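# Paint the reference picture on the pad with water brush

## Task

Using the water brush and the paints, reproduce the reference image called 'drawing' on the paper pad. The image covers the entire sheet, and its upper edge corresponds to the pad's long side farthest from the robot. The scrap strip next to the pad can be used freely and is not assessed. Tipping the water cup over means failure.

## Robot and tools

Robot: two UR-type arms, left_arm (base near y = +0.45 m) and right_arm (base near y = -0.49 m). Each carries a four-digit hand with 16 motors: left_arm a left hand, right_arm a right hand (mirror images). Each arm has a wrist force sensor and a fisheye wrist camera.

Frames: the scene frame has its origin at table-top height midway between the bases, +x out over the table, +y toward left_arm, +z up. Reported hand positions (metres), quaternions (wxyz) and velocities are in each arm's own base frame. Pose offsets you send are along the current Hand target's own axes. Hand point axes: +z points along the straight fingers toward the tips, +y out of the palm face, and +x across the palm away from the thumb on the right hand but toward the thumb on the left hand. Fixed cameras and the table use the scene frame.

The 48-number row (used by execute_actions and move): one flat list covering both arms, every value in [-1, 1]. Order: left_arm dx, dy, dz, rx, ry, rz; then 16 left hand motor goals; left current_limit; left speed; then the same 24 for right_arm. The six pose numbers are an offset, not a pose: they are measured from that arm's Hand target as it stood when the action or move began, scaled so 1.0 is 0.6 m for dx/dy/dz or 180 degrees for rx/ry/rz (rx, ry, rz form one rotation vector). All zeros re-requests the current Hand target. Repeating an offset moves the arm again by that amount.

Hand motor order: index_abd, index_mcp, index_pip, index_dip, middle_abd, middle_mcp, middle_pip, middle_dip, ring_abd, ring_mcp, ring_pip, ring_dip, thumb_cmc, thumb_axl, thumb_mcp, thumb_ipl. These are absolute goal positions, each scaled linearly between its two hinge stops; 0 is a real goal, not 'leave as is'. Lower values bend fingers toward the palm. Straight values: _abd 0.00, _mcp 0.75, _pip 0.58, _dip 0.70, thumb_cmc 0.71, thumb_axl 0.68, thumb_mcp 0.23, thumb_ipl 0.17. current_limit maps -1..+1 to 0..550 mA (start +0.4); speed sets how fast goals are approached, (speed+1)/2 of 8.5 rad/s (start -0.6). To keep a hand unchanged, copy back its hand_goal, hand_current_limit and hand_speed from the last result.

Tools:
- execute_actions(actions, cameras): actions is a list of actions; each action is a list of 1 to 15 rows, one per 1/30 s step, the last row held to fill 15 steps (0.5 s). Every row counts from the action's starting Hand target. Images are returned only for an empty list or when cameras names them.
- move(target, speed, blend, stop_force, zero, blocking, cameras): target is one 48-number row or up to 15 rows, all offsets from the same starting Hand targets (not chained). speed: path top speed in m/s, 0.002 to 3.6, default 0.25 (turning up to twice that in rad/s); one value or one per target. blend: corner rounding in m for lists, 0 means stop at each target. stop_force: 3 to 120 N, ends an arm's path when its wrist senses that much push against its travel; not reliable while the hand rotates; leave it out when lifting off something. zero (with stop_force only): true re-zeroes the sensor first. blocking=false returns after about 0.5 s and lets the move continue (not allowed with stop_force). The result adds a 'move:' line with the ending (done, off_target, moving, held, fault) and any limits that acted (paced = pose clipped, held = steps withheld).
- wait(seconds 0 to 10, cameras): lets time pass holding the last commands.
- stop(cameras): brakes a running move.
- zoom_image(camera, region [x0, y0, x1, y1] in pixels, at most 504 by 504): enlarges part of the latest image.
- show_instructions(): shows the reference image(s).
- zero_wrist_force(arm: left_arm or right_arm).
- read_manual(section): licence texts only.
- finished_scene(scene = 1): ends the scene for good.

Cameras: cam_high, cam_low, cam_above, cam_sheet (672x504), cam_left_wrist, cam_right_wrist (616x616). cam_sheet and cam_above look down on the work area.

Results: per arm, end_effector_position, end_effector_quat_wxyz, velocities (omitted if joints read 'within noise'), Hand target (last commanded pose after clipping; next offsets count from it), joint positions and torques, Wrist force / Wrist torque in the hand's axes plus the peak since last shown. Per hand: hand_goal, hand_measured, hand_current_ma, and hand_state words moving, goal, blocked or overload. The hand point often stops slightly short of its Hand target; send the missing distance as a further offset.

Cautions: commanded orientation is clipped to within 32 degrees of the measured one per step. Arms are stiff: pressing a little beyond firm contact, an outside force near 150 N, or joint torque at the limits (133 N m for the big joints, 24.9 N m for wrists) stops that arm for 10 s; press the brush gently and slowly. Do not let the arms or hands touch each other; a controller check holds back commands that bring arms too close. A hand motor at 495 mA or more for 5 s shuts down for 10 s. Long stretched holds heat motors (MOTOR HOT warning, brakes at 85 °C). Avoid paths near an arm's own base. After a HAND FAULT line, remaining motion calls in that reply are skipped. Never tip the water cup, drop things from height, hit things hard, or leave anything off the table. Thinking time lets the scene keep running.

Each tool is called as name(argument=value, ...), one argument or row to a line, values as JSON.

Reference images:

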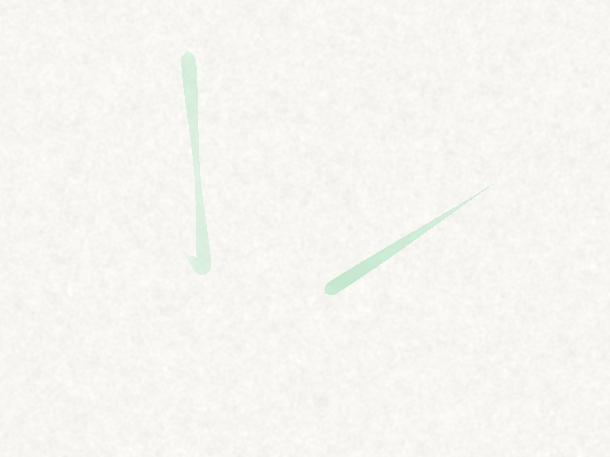

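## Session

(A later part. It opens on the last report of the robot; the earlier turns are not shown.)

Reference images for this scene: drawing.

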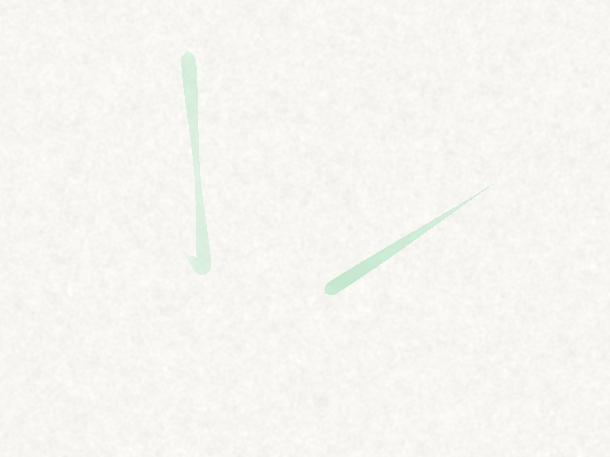

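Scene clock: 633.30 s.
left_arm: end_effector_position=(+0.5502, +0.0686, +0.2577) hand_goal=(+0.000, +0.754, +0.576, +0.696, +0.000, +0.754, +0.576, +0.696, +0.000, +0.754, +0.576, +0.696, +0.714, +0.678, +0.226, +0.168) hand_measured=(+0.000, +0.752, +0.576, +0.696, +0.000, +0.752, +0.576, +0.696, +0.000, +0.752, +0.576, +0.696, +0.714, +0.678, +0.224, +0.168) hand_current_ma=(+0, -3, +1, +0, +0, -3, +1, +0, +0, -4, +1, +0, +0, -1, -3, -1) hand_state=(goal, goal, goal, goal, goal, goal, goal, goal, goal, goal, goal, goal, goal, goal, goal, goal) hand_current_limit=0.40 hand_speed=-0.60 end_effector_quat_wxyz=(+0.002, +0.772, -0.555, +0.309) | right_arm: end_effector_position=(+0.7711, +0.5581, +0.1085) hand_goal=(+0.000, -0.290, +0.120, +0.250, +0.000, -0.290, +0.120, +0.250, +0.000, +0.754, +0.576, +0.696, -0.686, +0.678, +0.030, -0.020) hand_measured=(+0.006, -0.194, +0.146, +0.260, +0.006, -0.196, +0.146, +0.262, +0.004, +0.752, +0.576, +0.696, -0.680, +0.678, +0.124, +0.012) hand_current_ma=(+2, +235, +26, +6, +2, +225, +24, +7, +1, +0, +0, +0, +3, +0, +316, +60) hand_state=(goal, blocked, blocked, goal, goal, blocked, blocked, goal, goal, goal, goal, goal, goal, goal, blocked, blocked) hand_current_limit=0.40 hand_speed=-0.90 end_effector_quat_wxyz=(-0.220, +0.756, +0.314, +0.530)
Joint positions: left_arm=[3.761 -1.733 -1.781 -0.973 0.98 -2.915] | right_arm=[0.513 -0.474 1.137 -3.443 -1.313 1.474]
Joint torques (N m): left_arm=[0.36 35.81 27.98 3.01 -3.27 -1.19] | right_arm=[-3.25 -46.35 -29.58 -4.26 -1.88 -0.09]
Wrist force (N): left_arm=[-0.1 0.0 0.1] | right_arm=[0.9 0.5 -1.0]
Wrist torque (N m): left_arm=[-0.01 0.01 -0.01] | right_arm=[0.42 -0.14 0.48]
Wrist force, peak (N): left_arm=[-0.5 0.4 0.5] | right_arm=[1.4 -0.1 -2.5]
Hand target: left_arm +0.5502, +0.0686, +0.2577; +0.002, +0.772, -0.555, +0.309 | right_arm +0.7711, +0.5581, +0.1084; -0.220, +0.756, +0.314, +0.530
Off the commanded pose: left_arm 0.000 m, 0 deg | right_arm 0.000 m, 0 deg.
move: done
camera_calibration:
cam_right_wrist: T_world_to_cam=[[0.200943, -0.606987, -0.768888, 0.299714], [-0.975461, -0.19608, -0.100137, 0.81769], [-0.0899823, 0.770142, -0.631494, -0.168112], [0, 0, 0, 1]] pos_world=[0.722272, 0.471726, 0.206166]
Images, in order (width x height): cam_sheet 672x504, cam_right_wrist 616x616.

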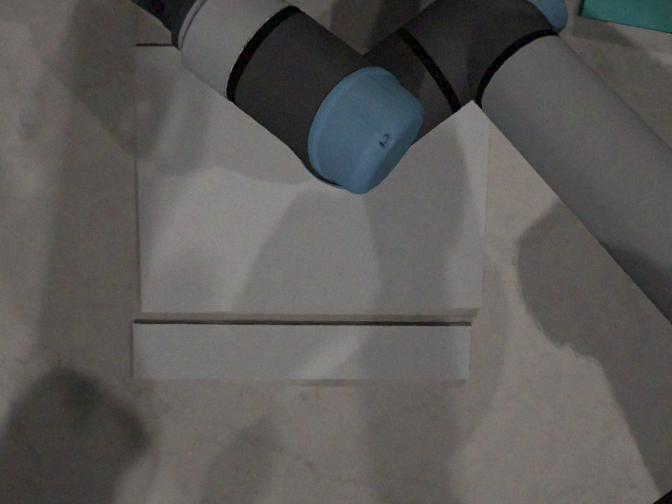

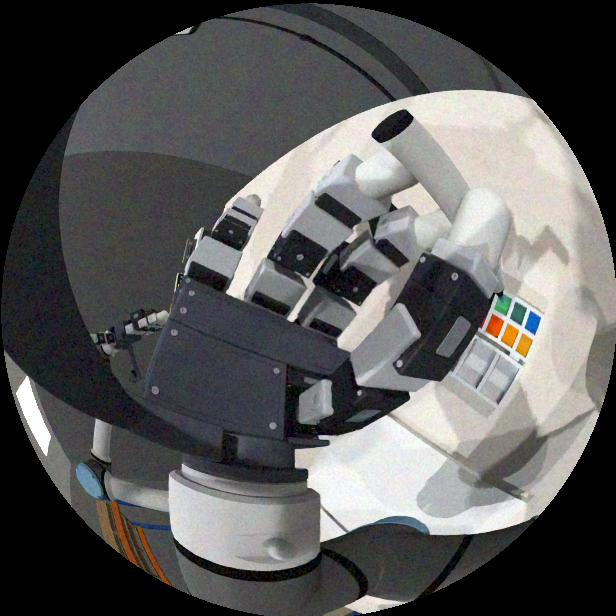

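move(
  target=[
    [0,0,0,0,0,0,0,0.754,0.576,0.696,0,0.754,0.576,0.696,0,0.754,0.576,0.696,0.714,0.678,0.226,0.168,0.4,-0.6,-0.0376,0.001,0.0129,0,0,0,0,-0.29,0.12,0.25,0,-0.29,0.12,0.25,0,0.754,0.576,0.696,-0.686,0.678,0.03,-0.02,0.4,-0.9],
    [0,0,0,0,0,0,0,0.754,0.576,0.696,0,0.754,0.576,0.696,0,0.754,0.576,0.696,0.714,0.678,0.226,0.168,0.4,-0.6,-0.0376,0.006,0.0129,0,0,0,0,-0.29,0.12,0.25,0,-0.29,0.12,0.25,0,0.754,0.576,0.696,-0.686,0.678,0.03,-0.02,0.4,-0.9],
    [0,0,0,0,0,0,0,0.754,0.576,0.696,0,0.754,0.576,0.696,0,0.754,0.576,0.696,0.714,0.678,0.226,0.168,0.4,-0.6,-0.0376,-0.004,0.0129,0,0,0,0,-0.29,0.12,0.25,0,-0.29,0.12,0.25,0,0.754,0.576,0.696,-0.686,0.678,0.03,-0.02,0.4,-0.9],
    [0,0,0,0,0,0,0,0.754,0.576,0.696,0,0.754,0.576,0.696,0,0.754,0.576,0.696,0.714,0.678,0.226,0.168,0.4,-0.6,-0.0376,0.006,0.0129,0,0,0,0,-0.29,0.12,0.25,0,-0.29,0.12,0.25,0,0.754,0.576,0.696,-0.686,0.678,0.03,-0.02,0.4,-0.9],
    [0,0,0,0,0,0,0,0.754,0.576,0.696,0,0.754,0.576,0.696,0,0.754,0.576,0.696,0.714,0.678,0.226,0.168,0.4,-0.6,-0.0376,0.001,0.0129,0,0,0,0,-0.29,0.12,0.25,0,-0.29,0.12,0.25,0,0.754,0.576,0.696,-0.686,0.678,0.03,-0.02,0.4,-0.9],
  ],
  speed=0.04,
  cameras=["cam_right_wrist"],
)

zoom_image(
  camera="cam_right_wrist",
  region=[476, 270, 536, 330],
)

move(
  target=[0,0,0,0,0,0,0,0.754,0.576,0.696,0,0.754,0.576,0.696,0,0.754,0.576,0.696,0.714,0.678,0.226,0.168,0.4,-0.6,0.0376,0,-0.01368,0,0,0,0,-0.29,0.12,0.25,0,-0.29,0.12,0.25,0,0.754,0.576,0.696,-0.686,0.678,0.03,-0.02,0.4,-0.9],
  speed=0.05,
  cameras=["cam_right_wrist"],
)

zoom_image(
  camera="cam_right_wrist",
  region=[476, 270, 536, 330],
)

Scene clock: 650.13 s.
left_arm: end_effector_position=(+0.5502, +0.0686, +0.2577) hand_goal=(+0.000, +0.754, +0.576, +0.696, +0.000, +0.754, +0.576, +0.696, +0.000, +0.754, +0.576, +0.696, +0.714, +0.678, +0.226, +0.168) hand_measured=(+0.000, +0.752, +0.576, +0.696, +0.000, +0.752, +0.576, +0.696, +0.000, +0.752, +0.576, +0.696, +0.714, +0.678, +0.224, +0.168) hand_current_ma=(+0, -3, +1, +0, +0, -3, +1, +0, +0, -4, +1, +0, +0, -1, -3, -1) hand_state=(goal, goal, goal, goal, goal, goal, goal, goal, goal, goal, goal, goal, goal, goal, goal, goal) hand_current_limit=0.40 hand_speed=-0.60 end_effector_quat_wxyz=(+0.002, +0.772, -0.555, +0.309) | right_arm: end_effector_position=(+0.7714, +0.5573, +0.0844) hand_goal=(+0.000, -0.290, +0.120, +0.250, +0.000, -0.290, +0.120, +0.250, +0.000, +0.754, +0.576, +0.696, -0.686, +0.678, +0.030, -0.020) hand_measured=(+0.006, -0.194, +0.146, +0.260, +0.006, -0.196, +0.146, +0.262, +0.004, +0.752, +0.576, +0.696, -0.680, +0.678, +0.124, +0.012) hand_current_ma=(+2, +235, +26, +6, +2, +225, +24, +7, +1, +0, +0, +0, +3, +0, +316, +60) hand_state=(goal, blocked, blocked, goal, goal, blocked, blocked, goal, goal, goal, goal, goal, goal, goal, blocked, blocked) hand_current_limit=0.40 hand_speed=-0.90 end_effector_quat_wxyz=(-0.220, +0.756, +0.314, +0.530)
Joint positions: left_arm=[3.761 -1.733 -1.781 -0.973 0.98 -2.915] | right_arm=[0.512 -0.436 1.129 -3.474 -1.312 1.474]
Joint torques (N m): left_arm=[-0.34 35.71 27.99 3.61 -3.35 -1.37] | right_arm=[10.34 -72.33 -9.68 -4.2 -2.34 2.76]
Wrist force (N): left_arm=[-0.1 0.1 0.6] | right_arm=[0.6 0.4 -1.0]
Wrist torque (N m): left_arm=[-0.04 0.02 -0.02] | right_arm=[0.41 -0.10 0.27]
Wrist force, peak (N): left_arm=[0.2 0.1 0.7] | right_arm=[0.9 1.4 -1.1]
Hand target: left_arm +0.5502, +0.0686, +0.2577; +0.002, +0.772, -0.555, +0.309 | right_arm +0.7712, +0.5574, +0.0846; -0.220, +0.756, +0.314, +0.530
Off the commanded pose: left_arm 0.000 m, 0 deg | right_arm 0.000 m, 0 deg.
move: done
camera_calibration:
cam_right_wrist: T_world_to_cam=[[0.200662, -0.607106, -0.768868, 0.28097], [-0.97552, -0.195909, -0.0999038, 0.81534], [-0.0899756, 0.770093, -0.631555, -0.182595], [0, 0, 0, 1]] pos_world=[0.722571, 0.470926, 0.182166]
Images, in order (width x height): cam_right_wrist 616x616.

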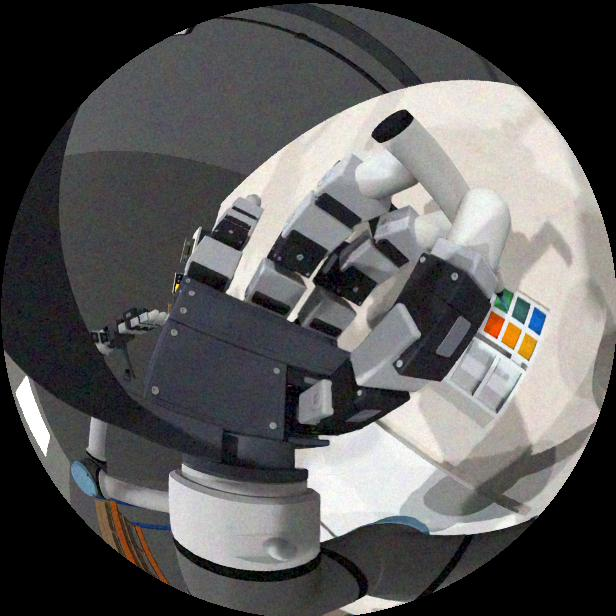

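Scaled by 8.400 from the camera's 616x616 image, which has a finer 880x880 frame.

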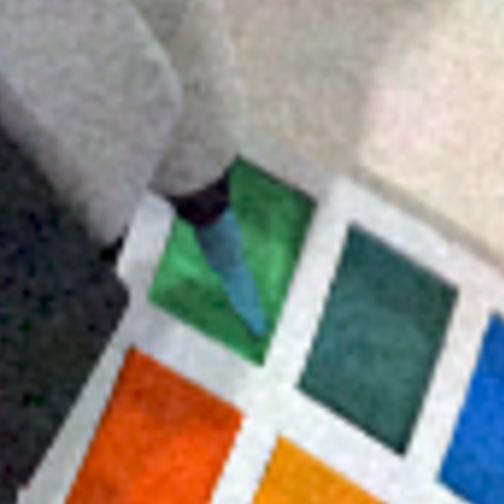

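Scene clock: 651.00 s.
left_arm: end_effector_position=(+0.5502, +0.0686, +0.2577) hand_goal=(+0.000, +0.754, +0.576, +0.696, +0.000, +0.754, +0.576, +0.696, +0.000, +0.754, +0.576, +0.696, +0.714, +0.678, +0.226, +0.168) hand_measured=(+0.000, +0.752, +0.576, +0.696, +0.000, +0.752, +0.576, +0.696, +0.000, +0.752, +0.576, +0.696, +0.714, +0.678, +0.224, +0.168) hand_current_ma=(+0, -3, +1, +0, +0, -3, +1, +0, +0, -4, +1, +0, +0, -1, -3, -1) hand_state=(goal, goal, goal, goal, goal, goal, goal, goal, goal, goal, goal, goal, goal, goal, goal, goal) hand_current_limit=0.40 hand_speed=-0.60 end_effector_quat_wxyz=(+0.002, +0.772, -0.555, +0.309) | right_arm: end_effector_position=(+0.7712, +0.5574, +0.1085) hand_goal=(+0.000, -0.290, +0.120, +0.250, +0.000, -0.290, +0.120, +0.250, +0.000, +0.754, +0.576, +0.696, -0.686, +0.678, +0.030, -0.020) hand_measured=(+0.006, -0.194, +0.146, +0.260, +0.006, -0.196, +0.146, +0.262, +0.004, +0.752, +0.576, +0.696, -0.680, +0.678, +0.124, +0.012) hand_current_ma=(+2, +235, +26, +6, +2, +225, +24, +7, +1, +0, +0, +0, +3, +0, +316, +60) hand_state=(goal, blocked, blocked, goal, goal, blocked, blocked, goal, goal, goal, goal, goal, goal, goal, blocked, blocked) hand_current_limit=0.40 hand_speed=-0.90 end_effector_quat_wxyz=(-0.220, +0.756, +0.314, +0.530)
Joint positions: left_arm=[3.761 -1.733 -1.781 -0.973 0.98 -2.915] | right_arm=[0.512 -0.475 1.139 -3.444 -1.312 1.474]
Joint torques (N m): left_arm=[-0.98 35.97 28.26 3.24 -3.44 -1.66] | right_arm=[9.65 -71.66 -10.21 -1.11 -2.07 2.34]
Wrist force (N): left_arm=[-0.1 0.0 0.0] | right_arm=[0.9 0.6 -1.2]
Wrist torque (N m): left_arm=[-0.01 0.01 -0.01] | right_arm=[0.46 -0.13 0.30]
Wrist force, peak (N): left_arm=[-0.6 0.0 0.3] | right_arm=[1.3 0.2 -1.3]
Hand target: left_arm +0.5502, +0.0686, +0.2577; +0.002, +0.772, -0.555, +0.309 | right_arm +0.7712, +0.5574, +0.1086; -0.220, +0.756, +0.314, +0.530
Off the commanded pose: left_arm 0.000 m, 0 deg | right_arm 0.000 m, 0 deg.
move: done
camera_calibration:
cam_right_wrist: T_world_to_cam=[[0.200804, -0.607016, -0.768901, 0.299386], [-0.97549, -0.195994, -0.100027, 0.817607], [-0.089982, 0.770142, -0.631494, -0.167563], [0, 0, 0, 1]] pos_world=[0.722372, 0.471026, 0.206166]
Images, in order (width x height): cam_right_wrist 616x616.

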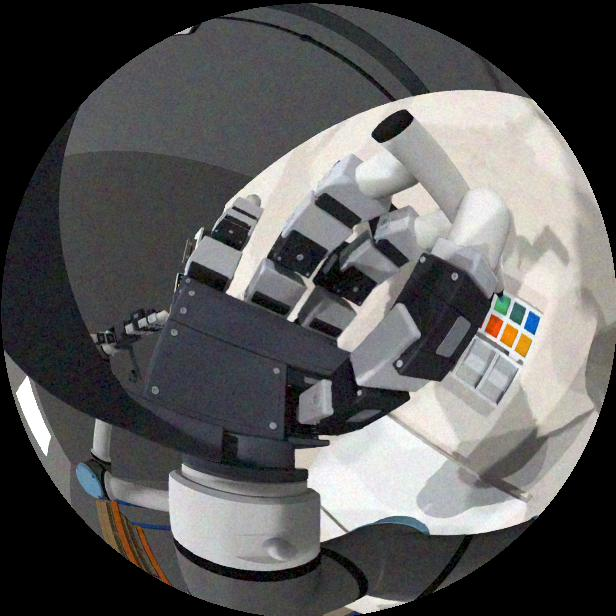

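Scaled by 8.400 from the camera's 616x616 image, which has a finer 880x880 frame.

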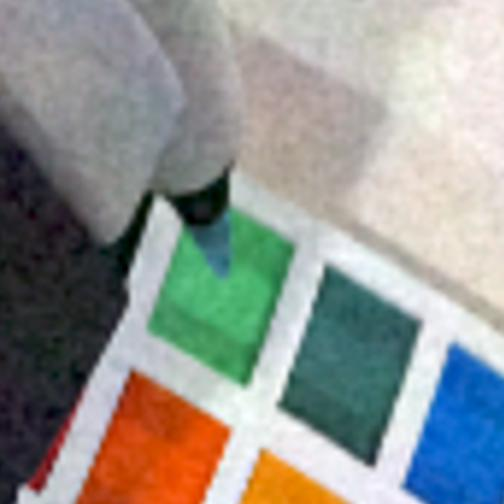

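execute_actions(
  actions=[],
)

zoom_image(
  camera="cam_sheet",
  region=[280, 310, 400, 390],
)

zoom_image(
  camera="cam_above",
  region=[260, 390, 400, 480],
)

Scene clock: 656.33 s.
left_arm: end_effector_position=(+0.5502, +0.0686, +0.2577) hand_goal=(+0.000, +0.754, +0.576, +0.696, +0.000, +0.754, +0.576, +0.696, +0.000, +0.754, +0.576, +0.696, +0.714, +0.678, +0.226, +0.168) hand_measured=(+0.000, +0.752, +0.576, +0.696, +0.000, +0.752, +0.576, +0.696, +0.000, +0.752, +0.576, +0.696, +0.714, +0.678, +0.224, +0.168) hand_current_ma=(+0, -3, +1, +0, +0, -3, +1, +0, +0, -4, +1, +0, +0, -1, -3, -1) hand_state=(goal, goal, goal, goal, goal, goal, goal, goal, goal, goal, goal, goal, goal, goal, goal, goal) hand_current_limit=0.40 hand_speed=-0.60 end_effector_quat_wxyz=(+0.002, +0.772, -0.555, +0.309) | right_arm: end_effector_position=(+0.7712, +0.5574, +0.1086) hand_goal=(+0.000, -0.290, +0.120, +0.250, +0.000, -0.290, +0.120, +0.250, +0.000, +0.754, +0.576, +0.696, -0.686, +0.678, +0.030, -0.020) hand_measured=(+0.006, -0.194, +0.146, +0.260, +0.006, -0.196, +0.146, +0.262, +0.004, +0.752, +0.576, +0.696, -0.680, +0.678, +0.124, +0.012) hand_current_ma=(+2, +235, +26, +6, +2, +225, +24, +7, +1, +0, +0, +0, +3, +0, +316, +60) hand_state=(goal, blocked, blocked, goal, goal, blocked, blocked, goal, goal, goal, goal, goal, goal, goal, blocked, blocked) hand_current_limit=0.40 hand_speed=-0.90 end_effector_quat_wxyz=(-0.220, +0.756, +0.314, +0.530)
Joint positions: left_arm=[3.761 -1.733 -1.781 -0.973 0.98 -2.915] | right_arm=[0.512 -0.475 1.139 -3.444 -1.312 1.474]
Joint velocities: within noise
Joint torques (N m): left_arm=[-0.31 35.74 28.01 3.03 -3.56 -1.34] | right_arm=[0.82 -71.66 -10.05 -1.26 2.16 -1.75]
Wrist force (N): left_arm=[-0.2 0.0 0.0] | right_arm=[0.9 0.6 -1.2]
Wrist torque (N m): left_arm=[-0.02 0.01 -0.02] | right_arm=[0.46 -0.13 0.30]
Wrist force, peak (N): left_arm=[-0.4 0.3 0.5] | right_arm=[1.2 1.0 -1.1]
Hand target: left_arm +0.5502, +0.0686, +0.2577; +0.002, +0.772, -0.555, +0.309 | right_arm +0.7712, +0.5574, +0.1086; -0.220, +0.756, +0.314, +0.530
Off the commanded pose: left_arm 0.000 m, 0 deg | right_arm 0.000 m, 0 deg.
camera_calibration:
cam_right_wrist: T_world_to_cam=[[0.200804, -0.607016, -0.768901, 0.299463], [-0.97549, -0.195994, -0.100027, 0.817617], [-0.089982, 0.770142, -0.631494, -0.1675], [0, 0, 0, 1]] pos_world=[0.722372, 0.471026, 0.206266]

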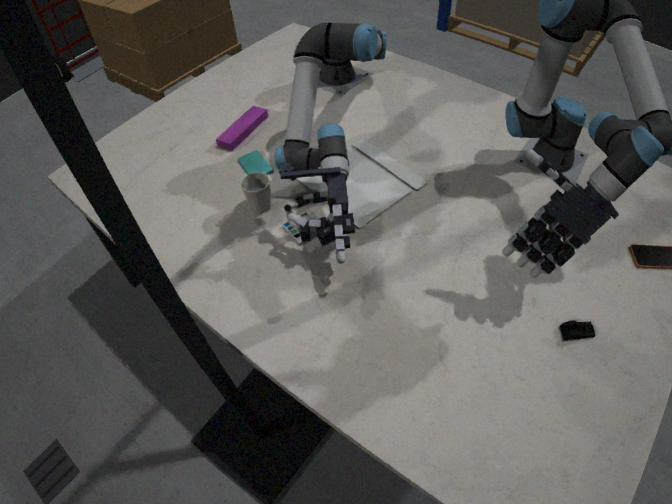

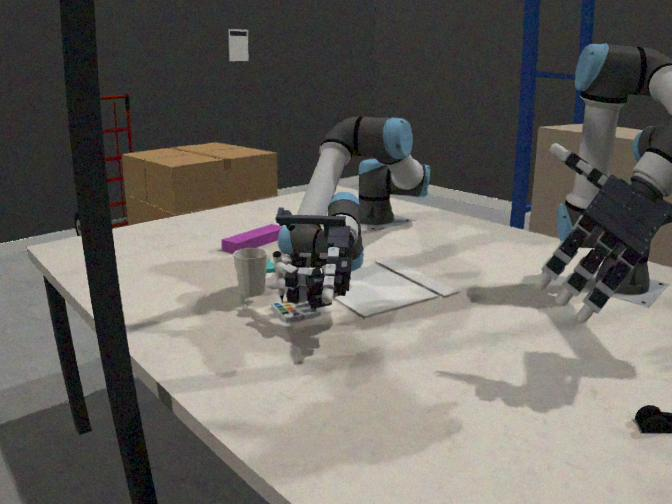

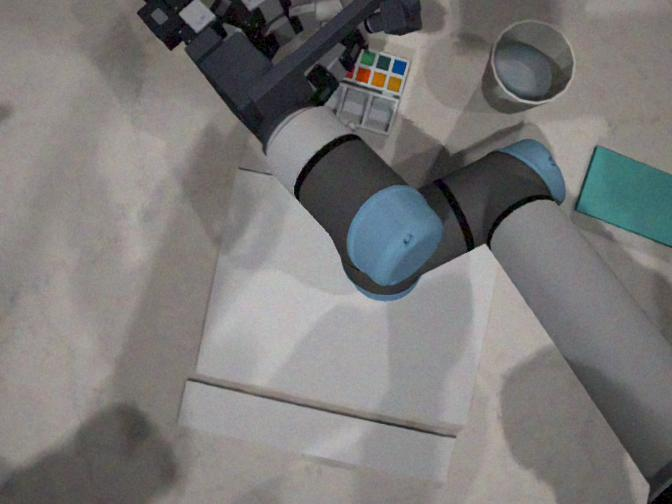

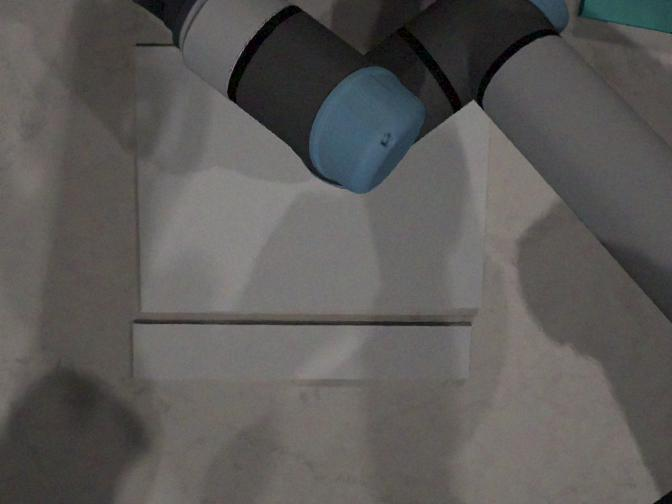

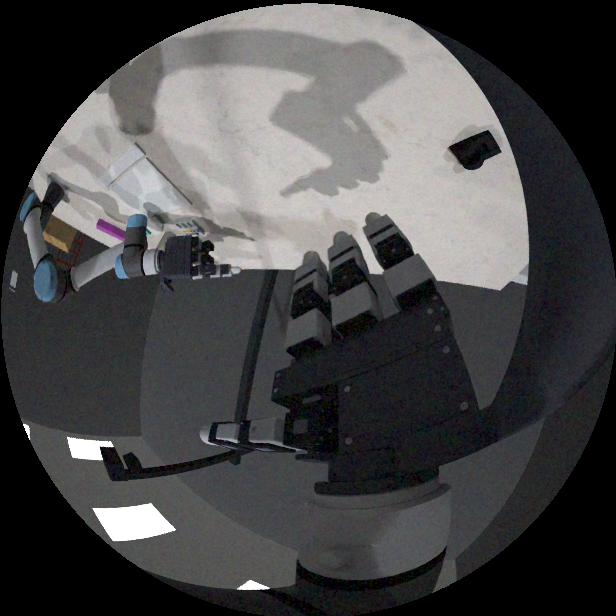

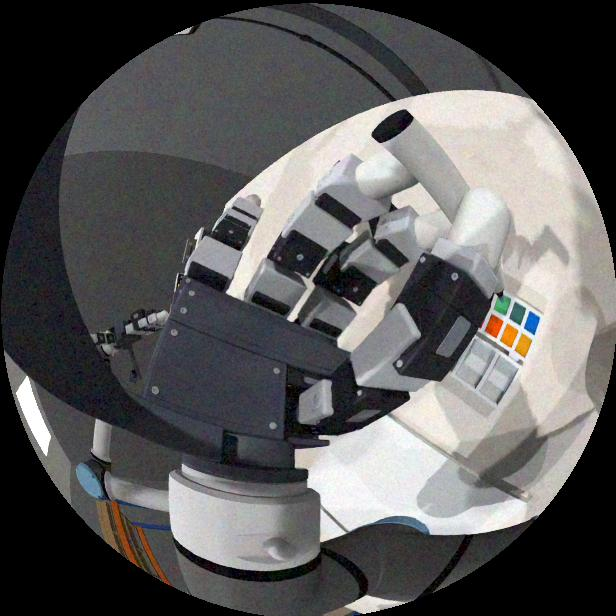

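Scaled by 4.200.

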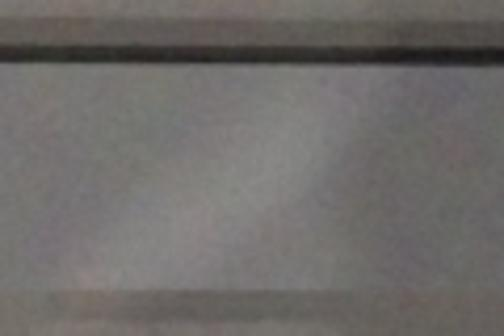

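Scaled by 3.600.

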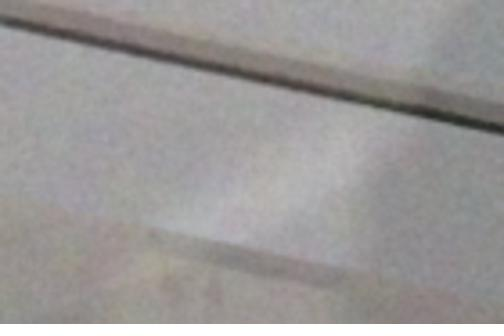

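move(
  target=[
    [0,0,0,0,0,0,0,0.754,0.576,0.696,0,0.754,0.576,0.696,0,0.754,0.576,0.696,0.714,0.678,0.226,0.168,0.4,-0.6,0.1566,0,-0.057,0,0,0,0,-0.29,0.12,0.25,0,-0.29,0.12,0.25,0,0.754,0.576,0.696,-0.686,0.678,0.03,-0.02,0.4,-0.9],
    [0,0,0,0,0,0,0,0.754,0.576,0.696,0,0.754,0.576,0.696,0,0.754,0.576,0.696,0.714,0.678,0.226,0.168,0.4,-0.6,0.1307,0.1643,-0.3302,0,0.1111,0,0,-0.29,0.12,0.25,0,-0.29,0.12,0.25,0,0.754,0.576,0.696,-0.686,0.678,0.03,-0.02,0.4,-0.9],
  ],
  speed=0.2,
  blend=0.02,
  cameras=["cam_right_wrist"],
)

move(
  target=[0,0,0,0,0,0,0,0.754,0.576,0.696,0,0.754,0.576,0.696,0,0.754,0.576,0.696,0.714,0.678,0.226,0.168,0.4,-0.6,-0.15,0,0,0,0,0,0,-0.29,0.12,0.25,0,-0.29,0.12,0.25,0,0.754,0.576,0.696,-0.686,0.678,0.03,-0.02,0.4,-0.9],
  speed=0.1,
  cameras=["cam_low","cam_right_wrist"],
)

zoom_image(
  camera="cam_right_wrist",
  region=[456, 240, 556, 340],
)

zoom_image(
  camera="cam_low",
  region=[200, 190, 320, 310],
)

Scene clock: 671.80 s.
left_arm: end_effector_position=(+0.5502, +0.0686, +0.2577) hand_goal=(+0.000, +0.754, +0.576, +0.696, +0.000, +0.754, +0.576, +0.696, +0.000, +0.754, +0.576, +0.696, +0.714, +0.678, +0.226, +0.168) hand_measured=(+0.000, +0.752, +0.576, +0.696, +0.000, +0.752, +0.576, +0.696, +0.000, +0.752, +0.576, +0.696, +0.714, +0.678, +0.224, +0.168) hand_current_ma=(+0, -3, +1, +0, +0, -3, +1, +0, +0, -4, +1, +0, +0, -1, -3, -1) hand_state=(goal, goal, goal, goal, goal, goal, goal, goal, goal, goal, goal, goal, goal, goal, goal, goal) hand_current_limit=0.40 hand_speed=-0.60 end_effector_quat_wxyz=(+0.002, +0.772, -0.555, +0.309) | right_arm: end_effector_position=(+0.7287, +0.3749, +0.2500) hand_goal=(+0.000, -0.290, +0.120, +0.250, +0.000, -0.290, +0.120, +0.250, +0.000, +0.754, +0.576, +0.696, -0.686, +0.678, +0.030, -0.020) hand_measured=(+0.006, -0.194, +0.146, +0.260, +0.006, -0.196, +0.146, +0.262, +0.004, +0.752, +0.576, +0.696, -0.680, +0.678, +0.124, +0.012) hand_current_ma=(+2, +235, +26, +6, +2, +225, +24, +7, +1, +0, +0, +0, +3, +0, +316, +60) hand_state=(goal, blocked, blocked, goal, goal, blocked, blocked, goal, goal, goal, goal, goal, goal, goal, blocked, blocked) hand_current_limit=0.40 hand_speed=-0.90 end_effector_quat_wxyz=(-0.271, +0.653, +0.271, +0.653)
Joint positions: left_arm=[3.761 -1.733 -1.781 -0.973 0.98 -2.915] | right_arm=[0.259 -0.794 1.635 -3.983 -1.042 1.571]
Joint torques (N m): left_arm=[-0.1 35.92 28.32 3.27 -3.23 -1.4] | right_arm=[-10.69 -59.75 -6.7 -3.43 2.73 2.69]
Wrist force (N): left_arm=[-0.4 0.3 0.2] | right_arm=[0.6 0.8 -1.1]
Wrist torque (N m): left_arm=[0.01 0.06 -0.04] | right_arm=[0.33 -0.08 0.24]
Wrist force, peak (N): left_arm=[-0.5 0.4 0.5] | right_arm=[0.9 1.5 -2.8]
Hand target: left_arm +0.5502, +0.0686, +0.2577; +0.002, +0.772, -0.555, +0.309 | right_arm +0.7287, +0.3749, +0.2500; -0.271, +0.653, +0.271, +0.653
Off the commanded pose: left_arm 0.000 m, 0 deg | right_arm 0.000 m, 0 deg.
move: done
camera_calibration:
cam_right_wrist: T_world_to_cam=[[0.398586, -0.408334, -0.821214, 0.100452], [-0.916175, -0.136402, -0.376853, 0.758219], [0.0418668, 0.902584, -0.428474, -0.13795], [0, 0, 0, 1]] pos_world=[0.660398, 0.268952, 0.309122]
Images, in order (width x height): cam_right_wrist 616x616.

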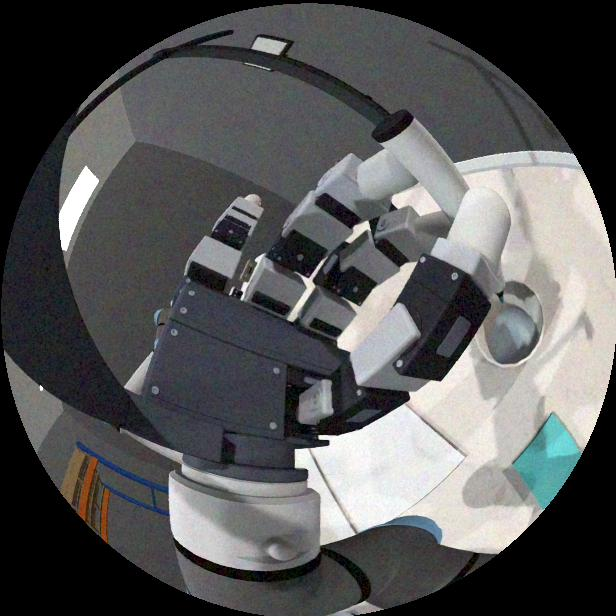

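Scene clock: 673.17 s.
left_arm: end_effector_position=(+0.5502, +0.0686, +0.2577) hand_goal=(+0.000, +0.754, +0.576, +0.696, +0.000, +0.754, +0.576, +0.696, +0.000, +0.754, +0.576, +0.696, +0.714, +0.678, +0.226, +0.168) hand_measured=(+0.000, +0.752, +0.576, +0.696, +0.000, +0.752, +0.576, +0.696, +0.000, +0.752, +0.576, +0.696, +0.714, +0.678, +0.224, +0.168) hand_current_ma=(+0, -3, +1, +0, +0, -3, +1, +0, +0, -4, +1, +0, +0, -1, -3, -1) hand_state=(goal, goal, goal, goal, goal, goal, goal, goal, goal, goal, goal, goal, goal, goal, goal, goal) hand_current_limit=0.40 hand_speed=-0.60 end_effector_quat_wxyz=(+0.002, +0.772, -0.555, +0.309) | right_arm: end_effector_position=(+0.7287, +0.3749, +0.1601) hand_goal=(+0.000, -0.290, +0.120, +0.250, +0.000, -0.290, +0.120, +0.250, +0.000, +0.754, +0.576, +0.696, -0.686, +0.678, +0.030, -0.020) hand_measured=(+0.006, -0.194, +0.146, +0.260, +0.006, -0.196, +0.146, +0.262, +0.004, +0.752, +0.576, +0.696, -0.680, +0.678, +0.124, +0.012) hand_current_ma=(+2, +235, +26, +6, +2, +225, +24, +7, +1, +0, +0, +0, +3, +0, +316, +60) hand_state=(goal, blocked, blocked, goal, goal, blocked, blocked, goal, goal, goal, goal, goal, goal, goal, blocked, blocked) hand_current_limit=0.40 hand_speed=-0.90 end_effector_quat_wxyz=(-0.271, +0.653, +0.271, +0.653)
Joint positions: left_arm=[3.761 -1.733 -1.781 -0.973 0.98 -2.915] | right_arm=[0.259 -0.625 1.617 -4.133 -1.042 1.571]
Joint torques (N m): left_arm=[0.96 35.48 28.78 3.22 -3.64 -1.56] | right_arm=[-7.46 -37.15 -23.4 -3.4 1.87 2.2]
Wrist force (N): left_arm=[-0.2 -0.2 0.3] | right_arm=[0.8 0.5 -1.6]
Wrist torque (N m): left_arm=[-0.05 0.03 -0.02] | right_arm=[0.35 -0.08 0.25]
Wrist force, peak (N): left_arm=[-0.4 0.1 0.5] | right_arm=[2.2 0.7 -1.8]
Hand target: left_arm +0.5502, +0.0686, +0.2577; +0.002, +0.772, -0.555, +0.309 | right_arm +0.7287, +0.3749, +0.1600; -0.271, +0.653, +0.271, +0.653
Off the commanded pose: left_arm 0.000 m, 0 deg | right_arm 0.000 m, 0 deg.
move: done
camera_calibration:
cam_right_wrist: T_world_to_cam=[[0.398731, -0.408421, -0.8211, 0.026528], [-0.916107, -0.13642, -0.377011, 0.724335], [0.0419645, 0.902542, -0.428552, -0.176505], [0, 0, 0, 1]] pos_world=[0.660398, 0.268952, 0.219222]
Images, in order (width x height): cam_low 672x504, cam_right_wrist 616x616.

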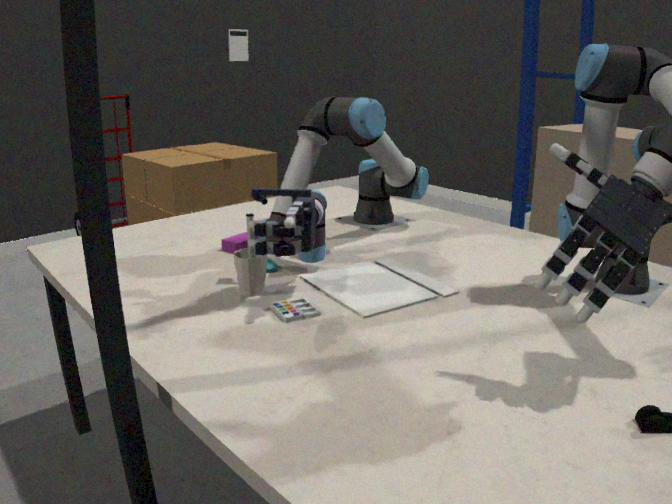

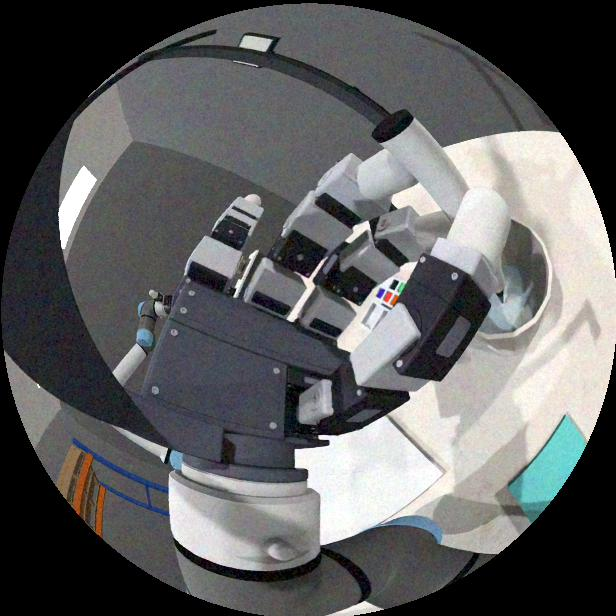

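Scaled by 5.040 from the camera's 616x616 image, which has a finer 880x880 frame.

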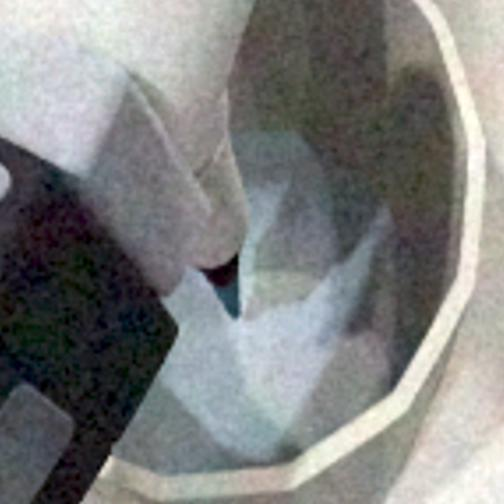

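Scaled by 4.200.

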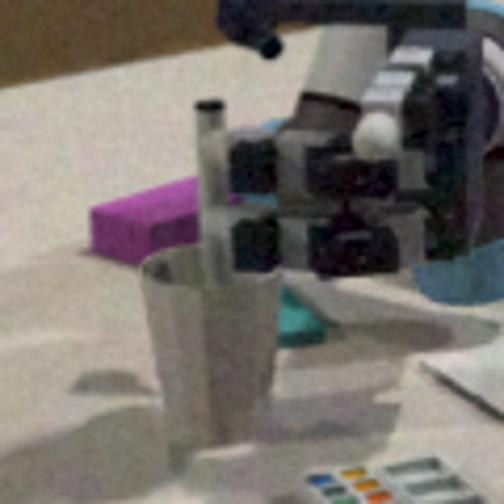

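move(
  target=[0,0,0,0,0,0,0,0.754,0.576,0.696,0,0.754,0.576,0.696,0,0.754,0.576,0.696,0.714,0.678,0.226,0.168,0.4,-0.6,-0.03,0,0,0,0,0,0,-0.29,0.12,0.25,0,-0.29,0.12,0.25,0,0.754,0.576,0.696,-0.686,0.678,0.03,-0.02,0.4,-0.9],
  speed=0.03,
  stop_force=4,
  cameras=["cam_low","cam_right_wrist"],
)

zoom_image(
  camera="cam_right_wrist",
  region=[456, 240, 556, 340],
)

zoom_image(
  camera="cam_low",
  region=[200, 190, 320, 310],
)

move(
  target=[0,0,0,0,0,0,0,0.754,0.576,0.696,0,0.754,0.576,0.696,0,0.754,0.576,0.696,0.714,0.678,0.226,0.168,0.4,-0.6,0.18,0,0,0,0,0,0,-0.29,0.12,0.25,0,-0.29,0.12,0.25,0,0.754,0.576,0.696,-0.686,0.678,0.03,-0.02,0.4,-0.9],
  speed=0.1,
  cameras=["cam_right_wrist"],
)

zoom_image(
  camera="cam_right_wrist",
  region=[476, 270, 536, 330],
)

Scene clock: 682.87 s.
left_arm: end_effector_position=(+0.5502, +0.0686, +0.2577) hand_goal=(+0.000, +0.754, +0.576, +0.696, +0.000, +0.754, +0.576, +0.696, +0.000, +0.754, +0.576, +0.696, +0.714, +0.678, +0.226, +0.168) hand_measured=(+0.000, +0.752, +0.576, +0.696, +0.000, +0.752, +0.576, +0.696, +0.000, +0.752, +0.576, +0.696, +0.714, +0.678, +0.224, +0.168) hand_current_ma=(+0, -3, +1, +0, +0, -3, +1, +0, +0, -4, +1, +0, +0, -1, -3, -1) hand_state=(goal, goal, goal, goal, goal, goal, goal, goal, goal, goal, goal, goal, goal, goal, goal, goal) hand_current_limit=0.40 hand_speed=-0.60 end_effector_quat_wxyz=(+0.002, +0.772, -0.555, +0.309) | right_arm: end_effector_position=(+0.7287, +0.3749, +0.1422) hand_goal=(+0.000, -0.290, +0.120, +0.250, +0.000, -0.290, +0.120, +0.250, +0.000, +0.754, +0.576, +0.696, -0.686, +0.678, +0.030, -0.020) hand_measured=(-0.016, -0.194, +0.146, +0.260, +0.004, -0.198, +0.146, +0.262, +0.004, +0.752, +0.576, +0.696, -0.680, +0.678, +0.124, +0.014) hand_current_ma=(-9, +235, +26, +6, +1, +223, +24, +7, +1, +0, +0, +0, +2, +0, +316, +61) hand_state=(goal, blocked, blocked, goal, goal, blocked, blocked, goal, goal, goal, goal, goal, goal, goal, blocked, blocked) hand_current_limit=0.40 hand_speed=-0.90 end_effector_quat_wxyz=(-0.271, +0.653, +0.271, +0.653)
Joint positions: left_arm=[3.761 -1.733 -1.781 -0.973 0.98 -2.915] | right_arm=[0.259 -0.59 1.607 -4.159 -1.042 1.571]
Joint torques (N m): left_arm=[0.56 36.83 26.92 3.13 -3.28 -1.26] | right_arm=[5.58 -58.2 -12.94 0.47 -1.94 1.16]
Wrist force (N): left_arm=[-0.2 0.1 0.4] | right_arm=[4.8 -1.0 -1.8]
Wrist torque (N m): left_arm=[-0.04 0.03 -0.02] | right_arm=[0.29 -0.18 0.22]
Wrist force, peak (N): left_arm=[-0.5 0.0 0.6] | right_arm=[5.3 -1.3 -1.8]
Hand target: left_arm +0.5502, +0.0686, +0.2577; +0.002, +0.772, -0.555, +0.309 | right_arm +0.7287, +0.3749, +0.1423; -0.271, +0.653, +0.271, +0.653
Off the commanded pose: left_arm 0.000 m, 0 deg | right_arm 0.000 m, 0 deg.
move: contact (right_arm)
camera_calibration:
cam_right_wrist: T_world_to_cam=[[0.398586, -0.408334, -0.821214, 0.0119255], [-0.916175, -0.136402, -0.376853, 0.717594], [0.0418668, 0.902584, -0.428474, -0.184139], [0, 0, 0, 1]] pos_world=[0.660398, 0.268952, 0.201322]
Images, in order (width x height): cam_low 672x504, cam_right_wrist 616x616.

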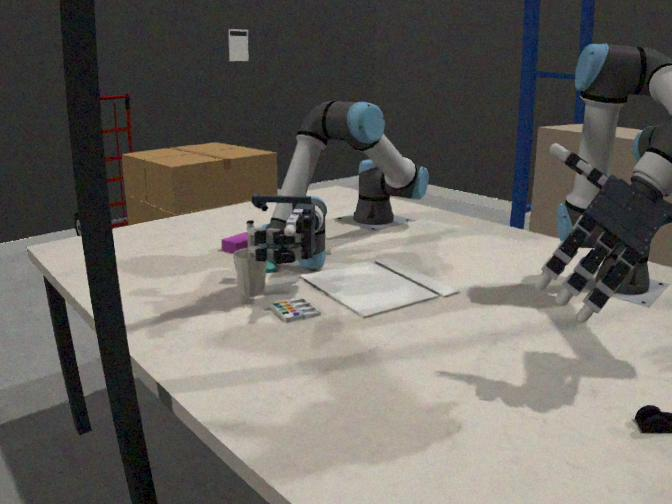

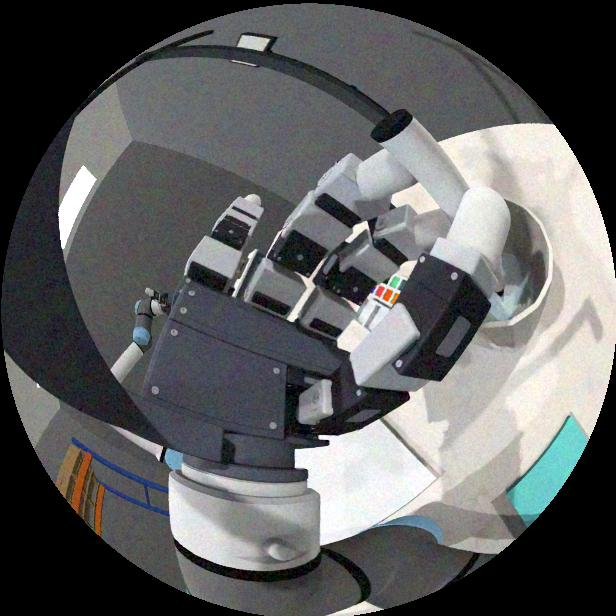

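Scaled by 5.040 from the camera's 616x616 image, which has a finer 880x880 frame.

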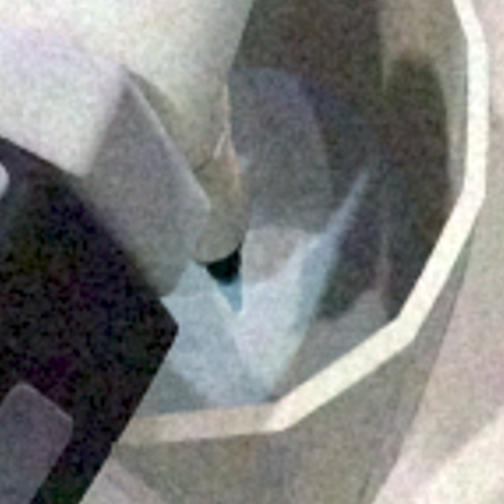

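Scaled by 4.200.

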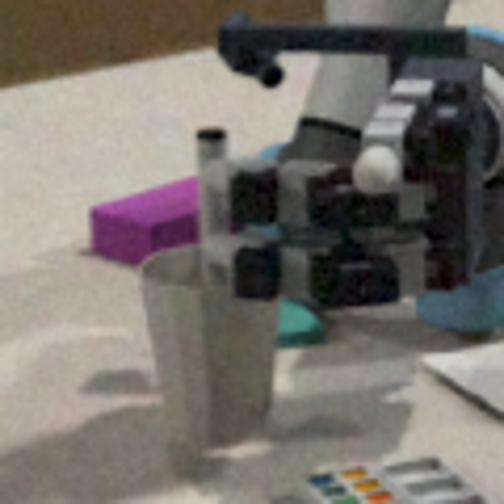

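Scene clock: 684.40 s.
left_arm: end_effector_position=(+0.5502, +0.0686, +0.2577) hand_goal=(+0.000, +0.754, +0.576, +0.696, +0.000, +0.754, +0.576, +0.696, +0.000, +0.754, +0.576, +0.696, +0.714, +0.678, +0.226, +0.168) hand_measured=(+0.000, +0.752, +0.576, +0.696, +0.000, +0.752, +0.576, +0.696, +0.000, +0.752, +0.576, +0.696, +0.714, +0.678, +0.224, +0.168) hand_current_ma=(+0, -3, +1, +0, +0, -3, +1, +0, +0, -4, +1, +0, +0, -1, -3, -1) hand_state=(goal, goal, goal, goal, goal, goal, goal, goal, goal, goal, goal, goal, goal, goal, goal, goal) hand_current_limit=0.40 hand_speed=-0.60 end_effector_quat_wxyz=(+0.002, +0.772, -0.555, +0.309) | right_arm: end_effector_position=(+0.7286, +0.3749, +0.2502) hand_goal=(+0.000, -0.290, +0.120, +0.250, +0.000, -0.290, +0.120, +0.250, +0.000, +0.754, +0.576, +0.696, -0.686, +0.678, +0.030, -0.020) hand_measured=(-0.006, -0.194, +0.146, +0.260, +0.010, -0.198, +0.146, +0.262, +0.004, +0.752, +0.576, +0.696, -0.678, +0.678, +0.124, +0.014) hand_current_ma=(-2, +235, +26, +6, +5, +223, +24, +7, +1, +0, +0, +0, +5, +0, +316, +61) hand_state=(goal, blocked, blocked, goal, goal, blocked, blocked, goal, goal, goal, goal, goal, goal, goal, blocked, blocked) hand_current_limit=0.40 hand_speed=-0.90 end_effector_quat_wxyz=(-0.271, +0.653, +0.271, +0.653)
Joint positions: left_arm=[3.761 -1.733 -1.781 -0.973 0.98 -2.915] | right_arm=[0.259 -0.794 1.636 -3.983 -1.042 1.571]
Joint torques (N m): left_arm=[0.91 34.92 27.54 3.07 -3.1 -1.63] | right_arm=[3.94 -60.26 -26.06 -0.15 -1.25 -2.8]
Wrist force (N): left_arm=[-0.3 0.2 0.0] | right_arm=[0.9 0.6 -2.0]
Wrist torque (N m): left_arm=[0.01 0.04 -0.03] | right_arm=[0.38 -0.08 0.26]
Wrist force, peak (N): left_arm=[-0.1 0.5 0.3] | right_arm=[5.0 -1.1 -1.8]
Hand target: left_arm +0.5502, +0.0686, +0.2577; +0.002, +0.772, -0.555, +0.309 | right_arm +0.7287, +0.3749, +0.2503; -0.271, +0.653, +0.271, +0.653
Off the commanded pose: left_arm 0.000 m, 0 deg | right_arm 0.000 m, 0 deg.
move: done
camera_calibration:
cam_right_wrist: T_world_to_cam=[[0.398516, -0.408235, -0.821297, 0.10062], [-0.916206, -0.136322, -0.376807, 0.758149], [0.0418654, 0.902641, -0.428354, -0.137955], [0, 0, 0, 1]] pos_world=[0.660297, 0.268952, 0.309222]
Images, in order (width x height): cam_right_wrist 616x616.

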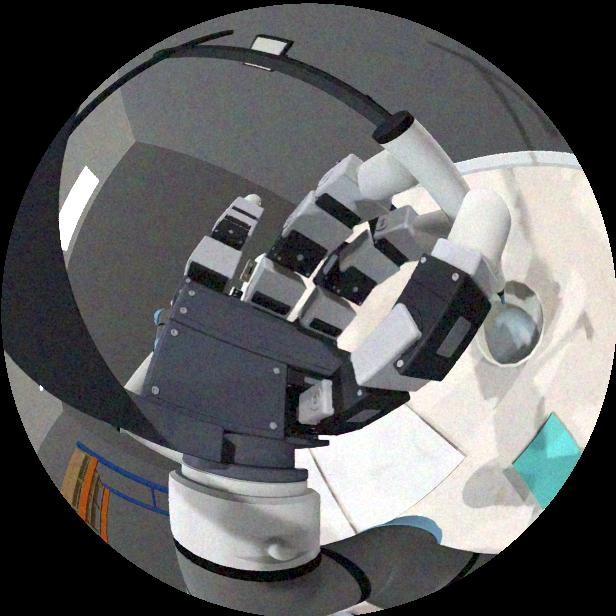

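Scaled by 8.400 from the camera's 616x616 image, which has a finer 880x880 frame.

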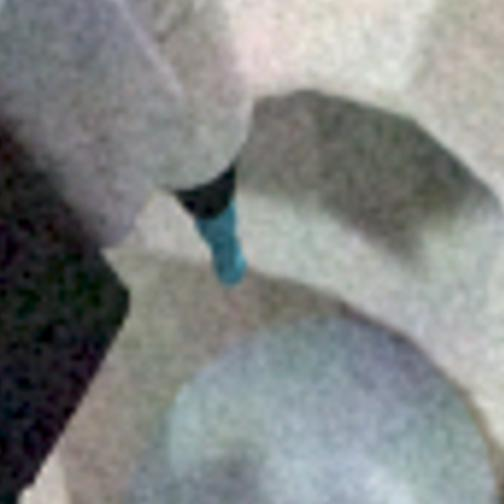

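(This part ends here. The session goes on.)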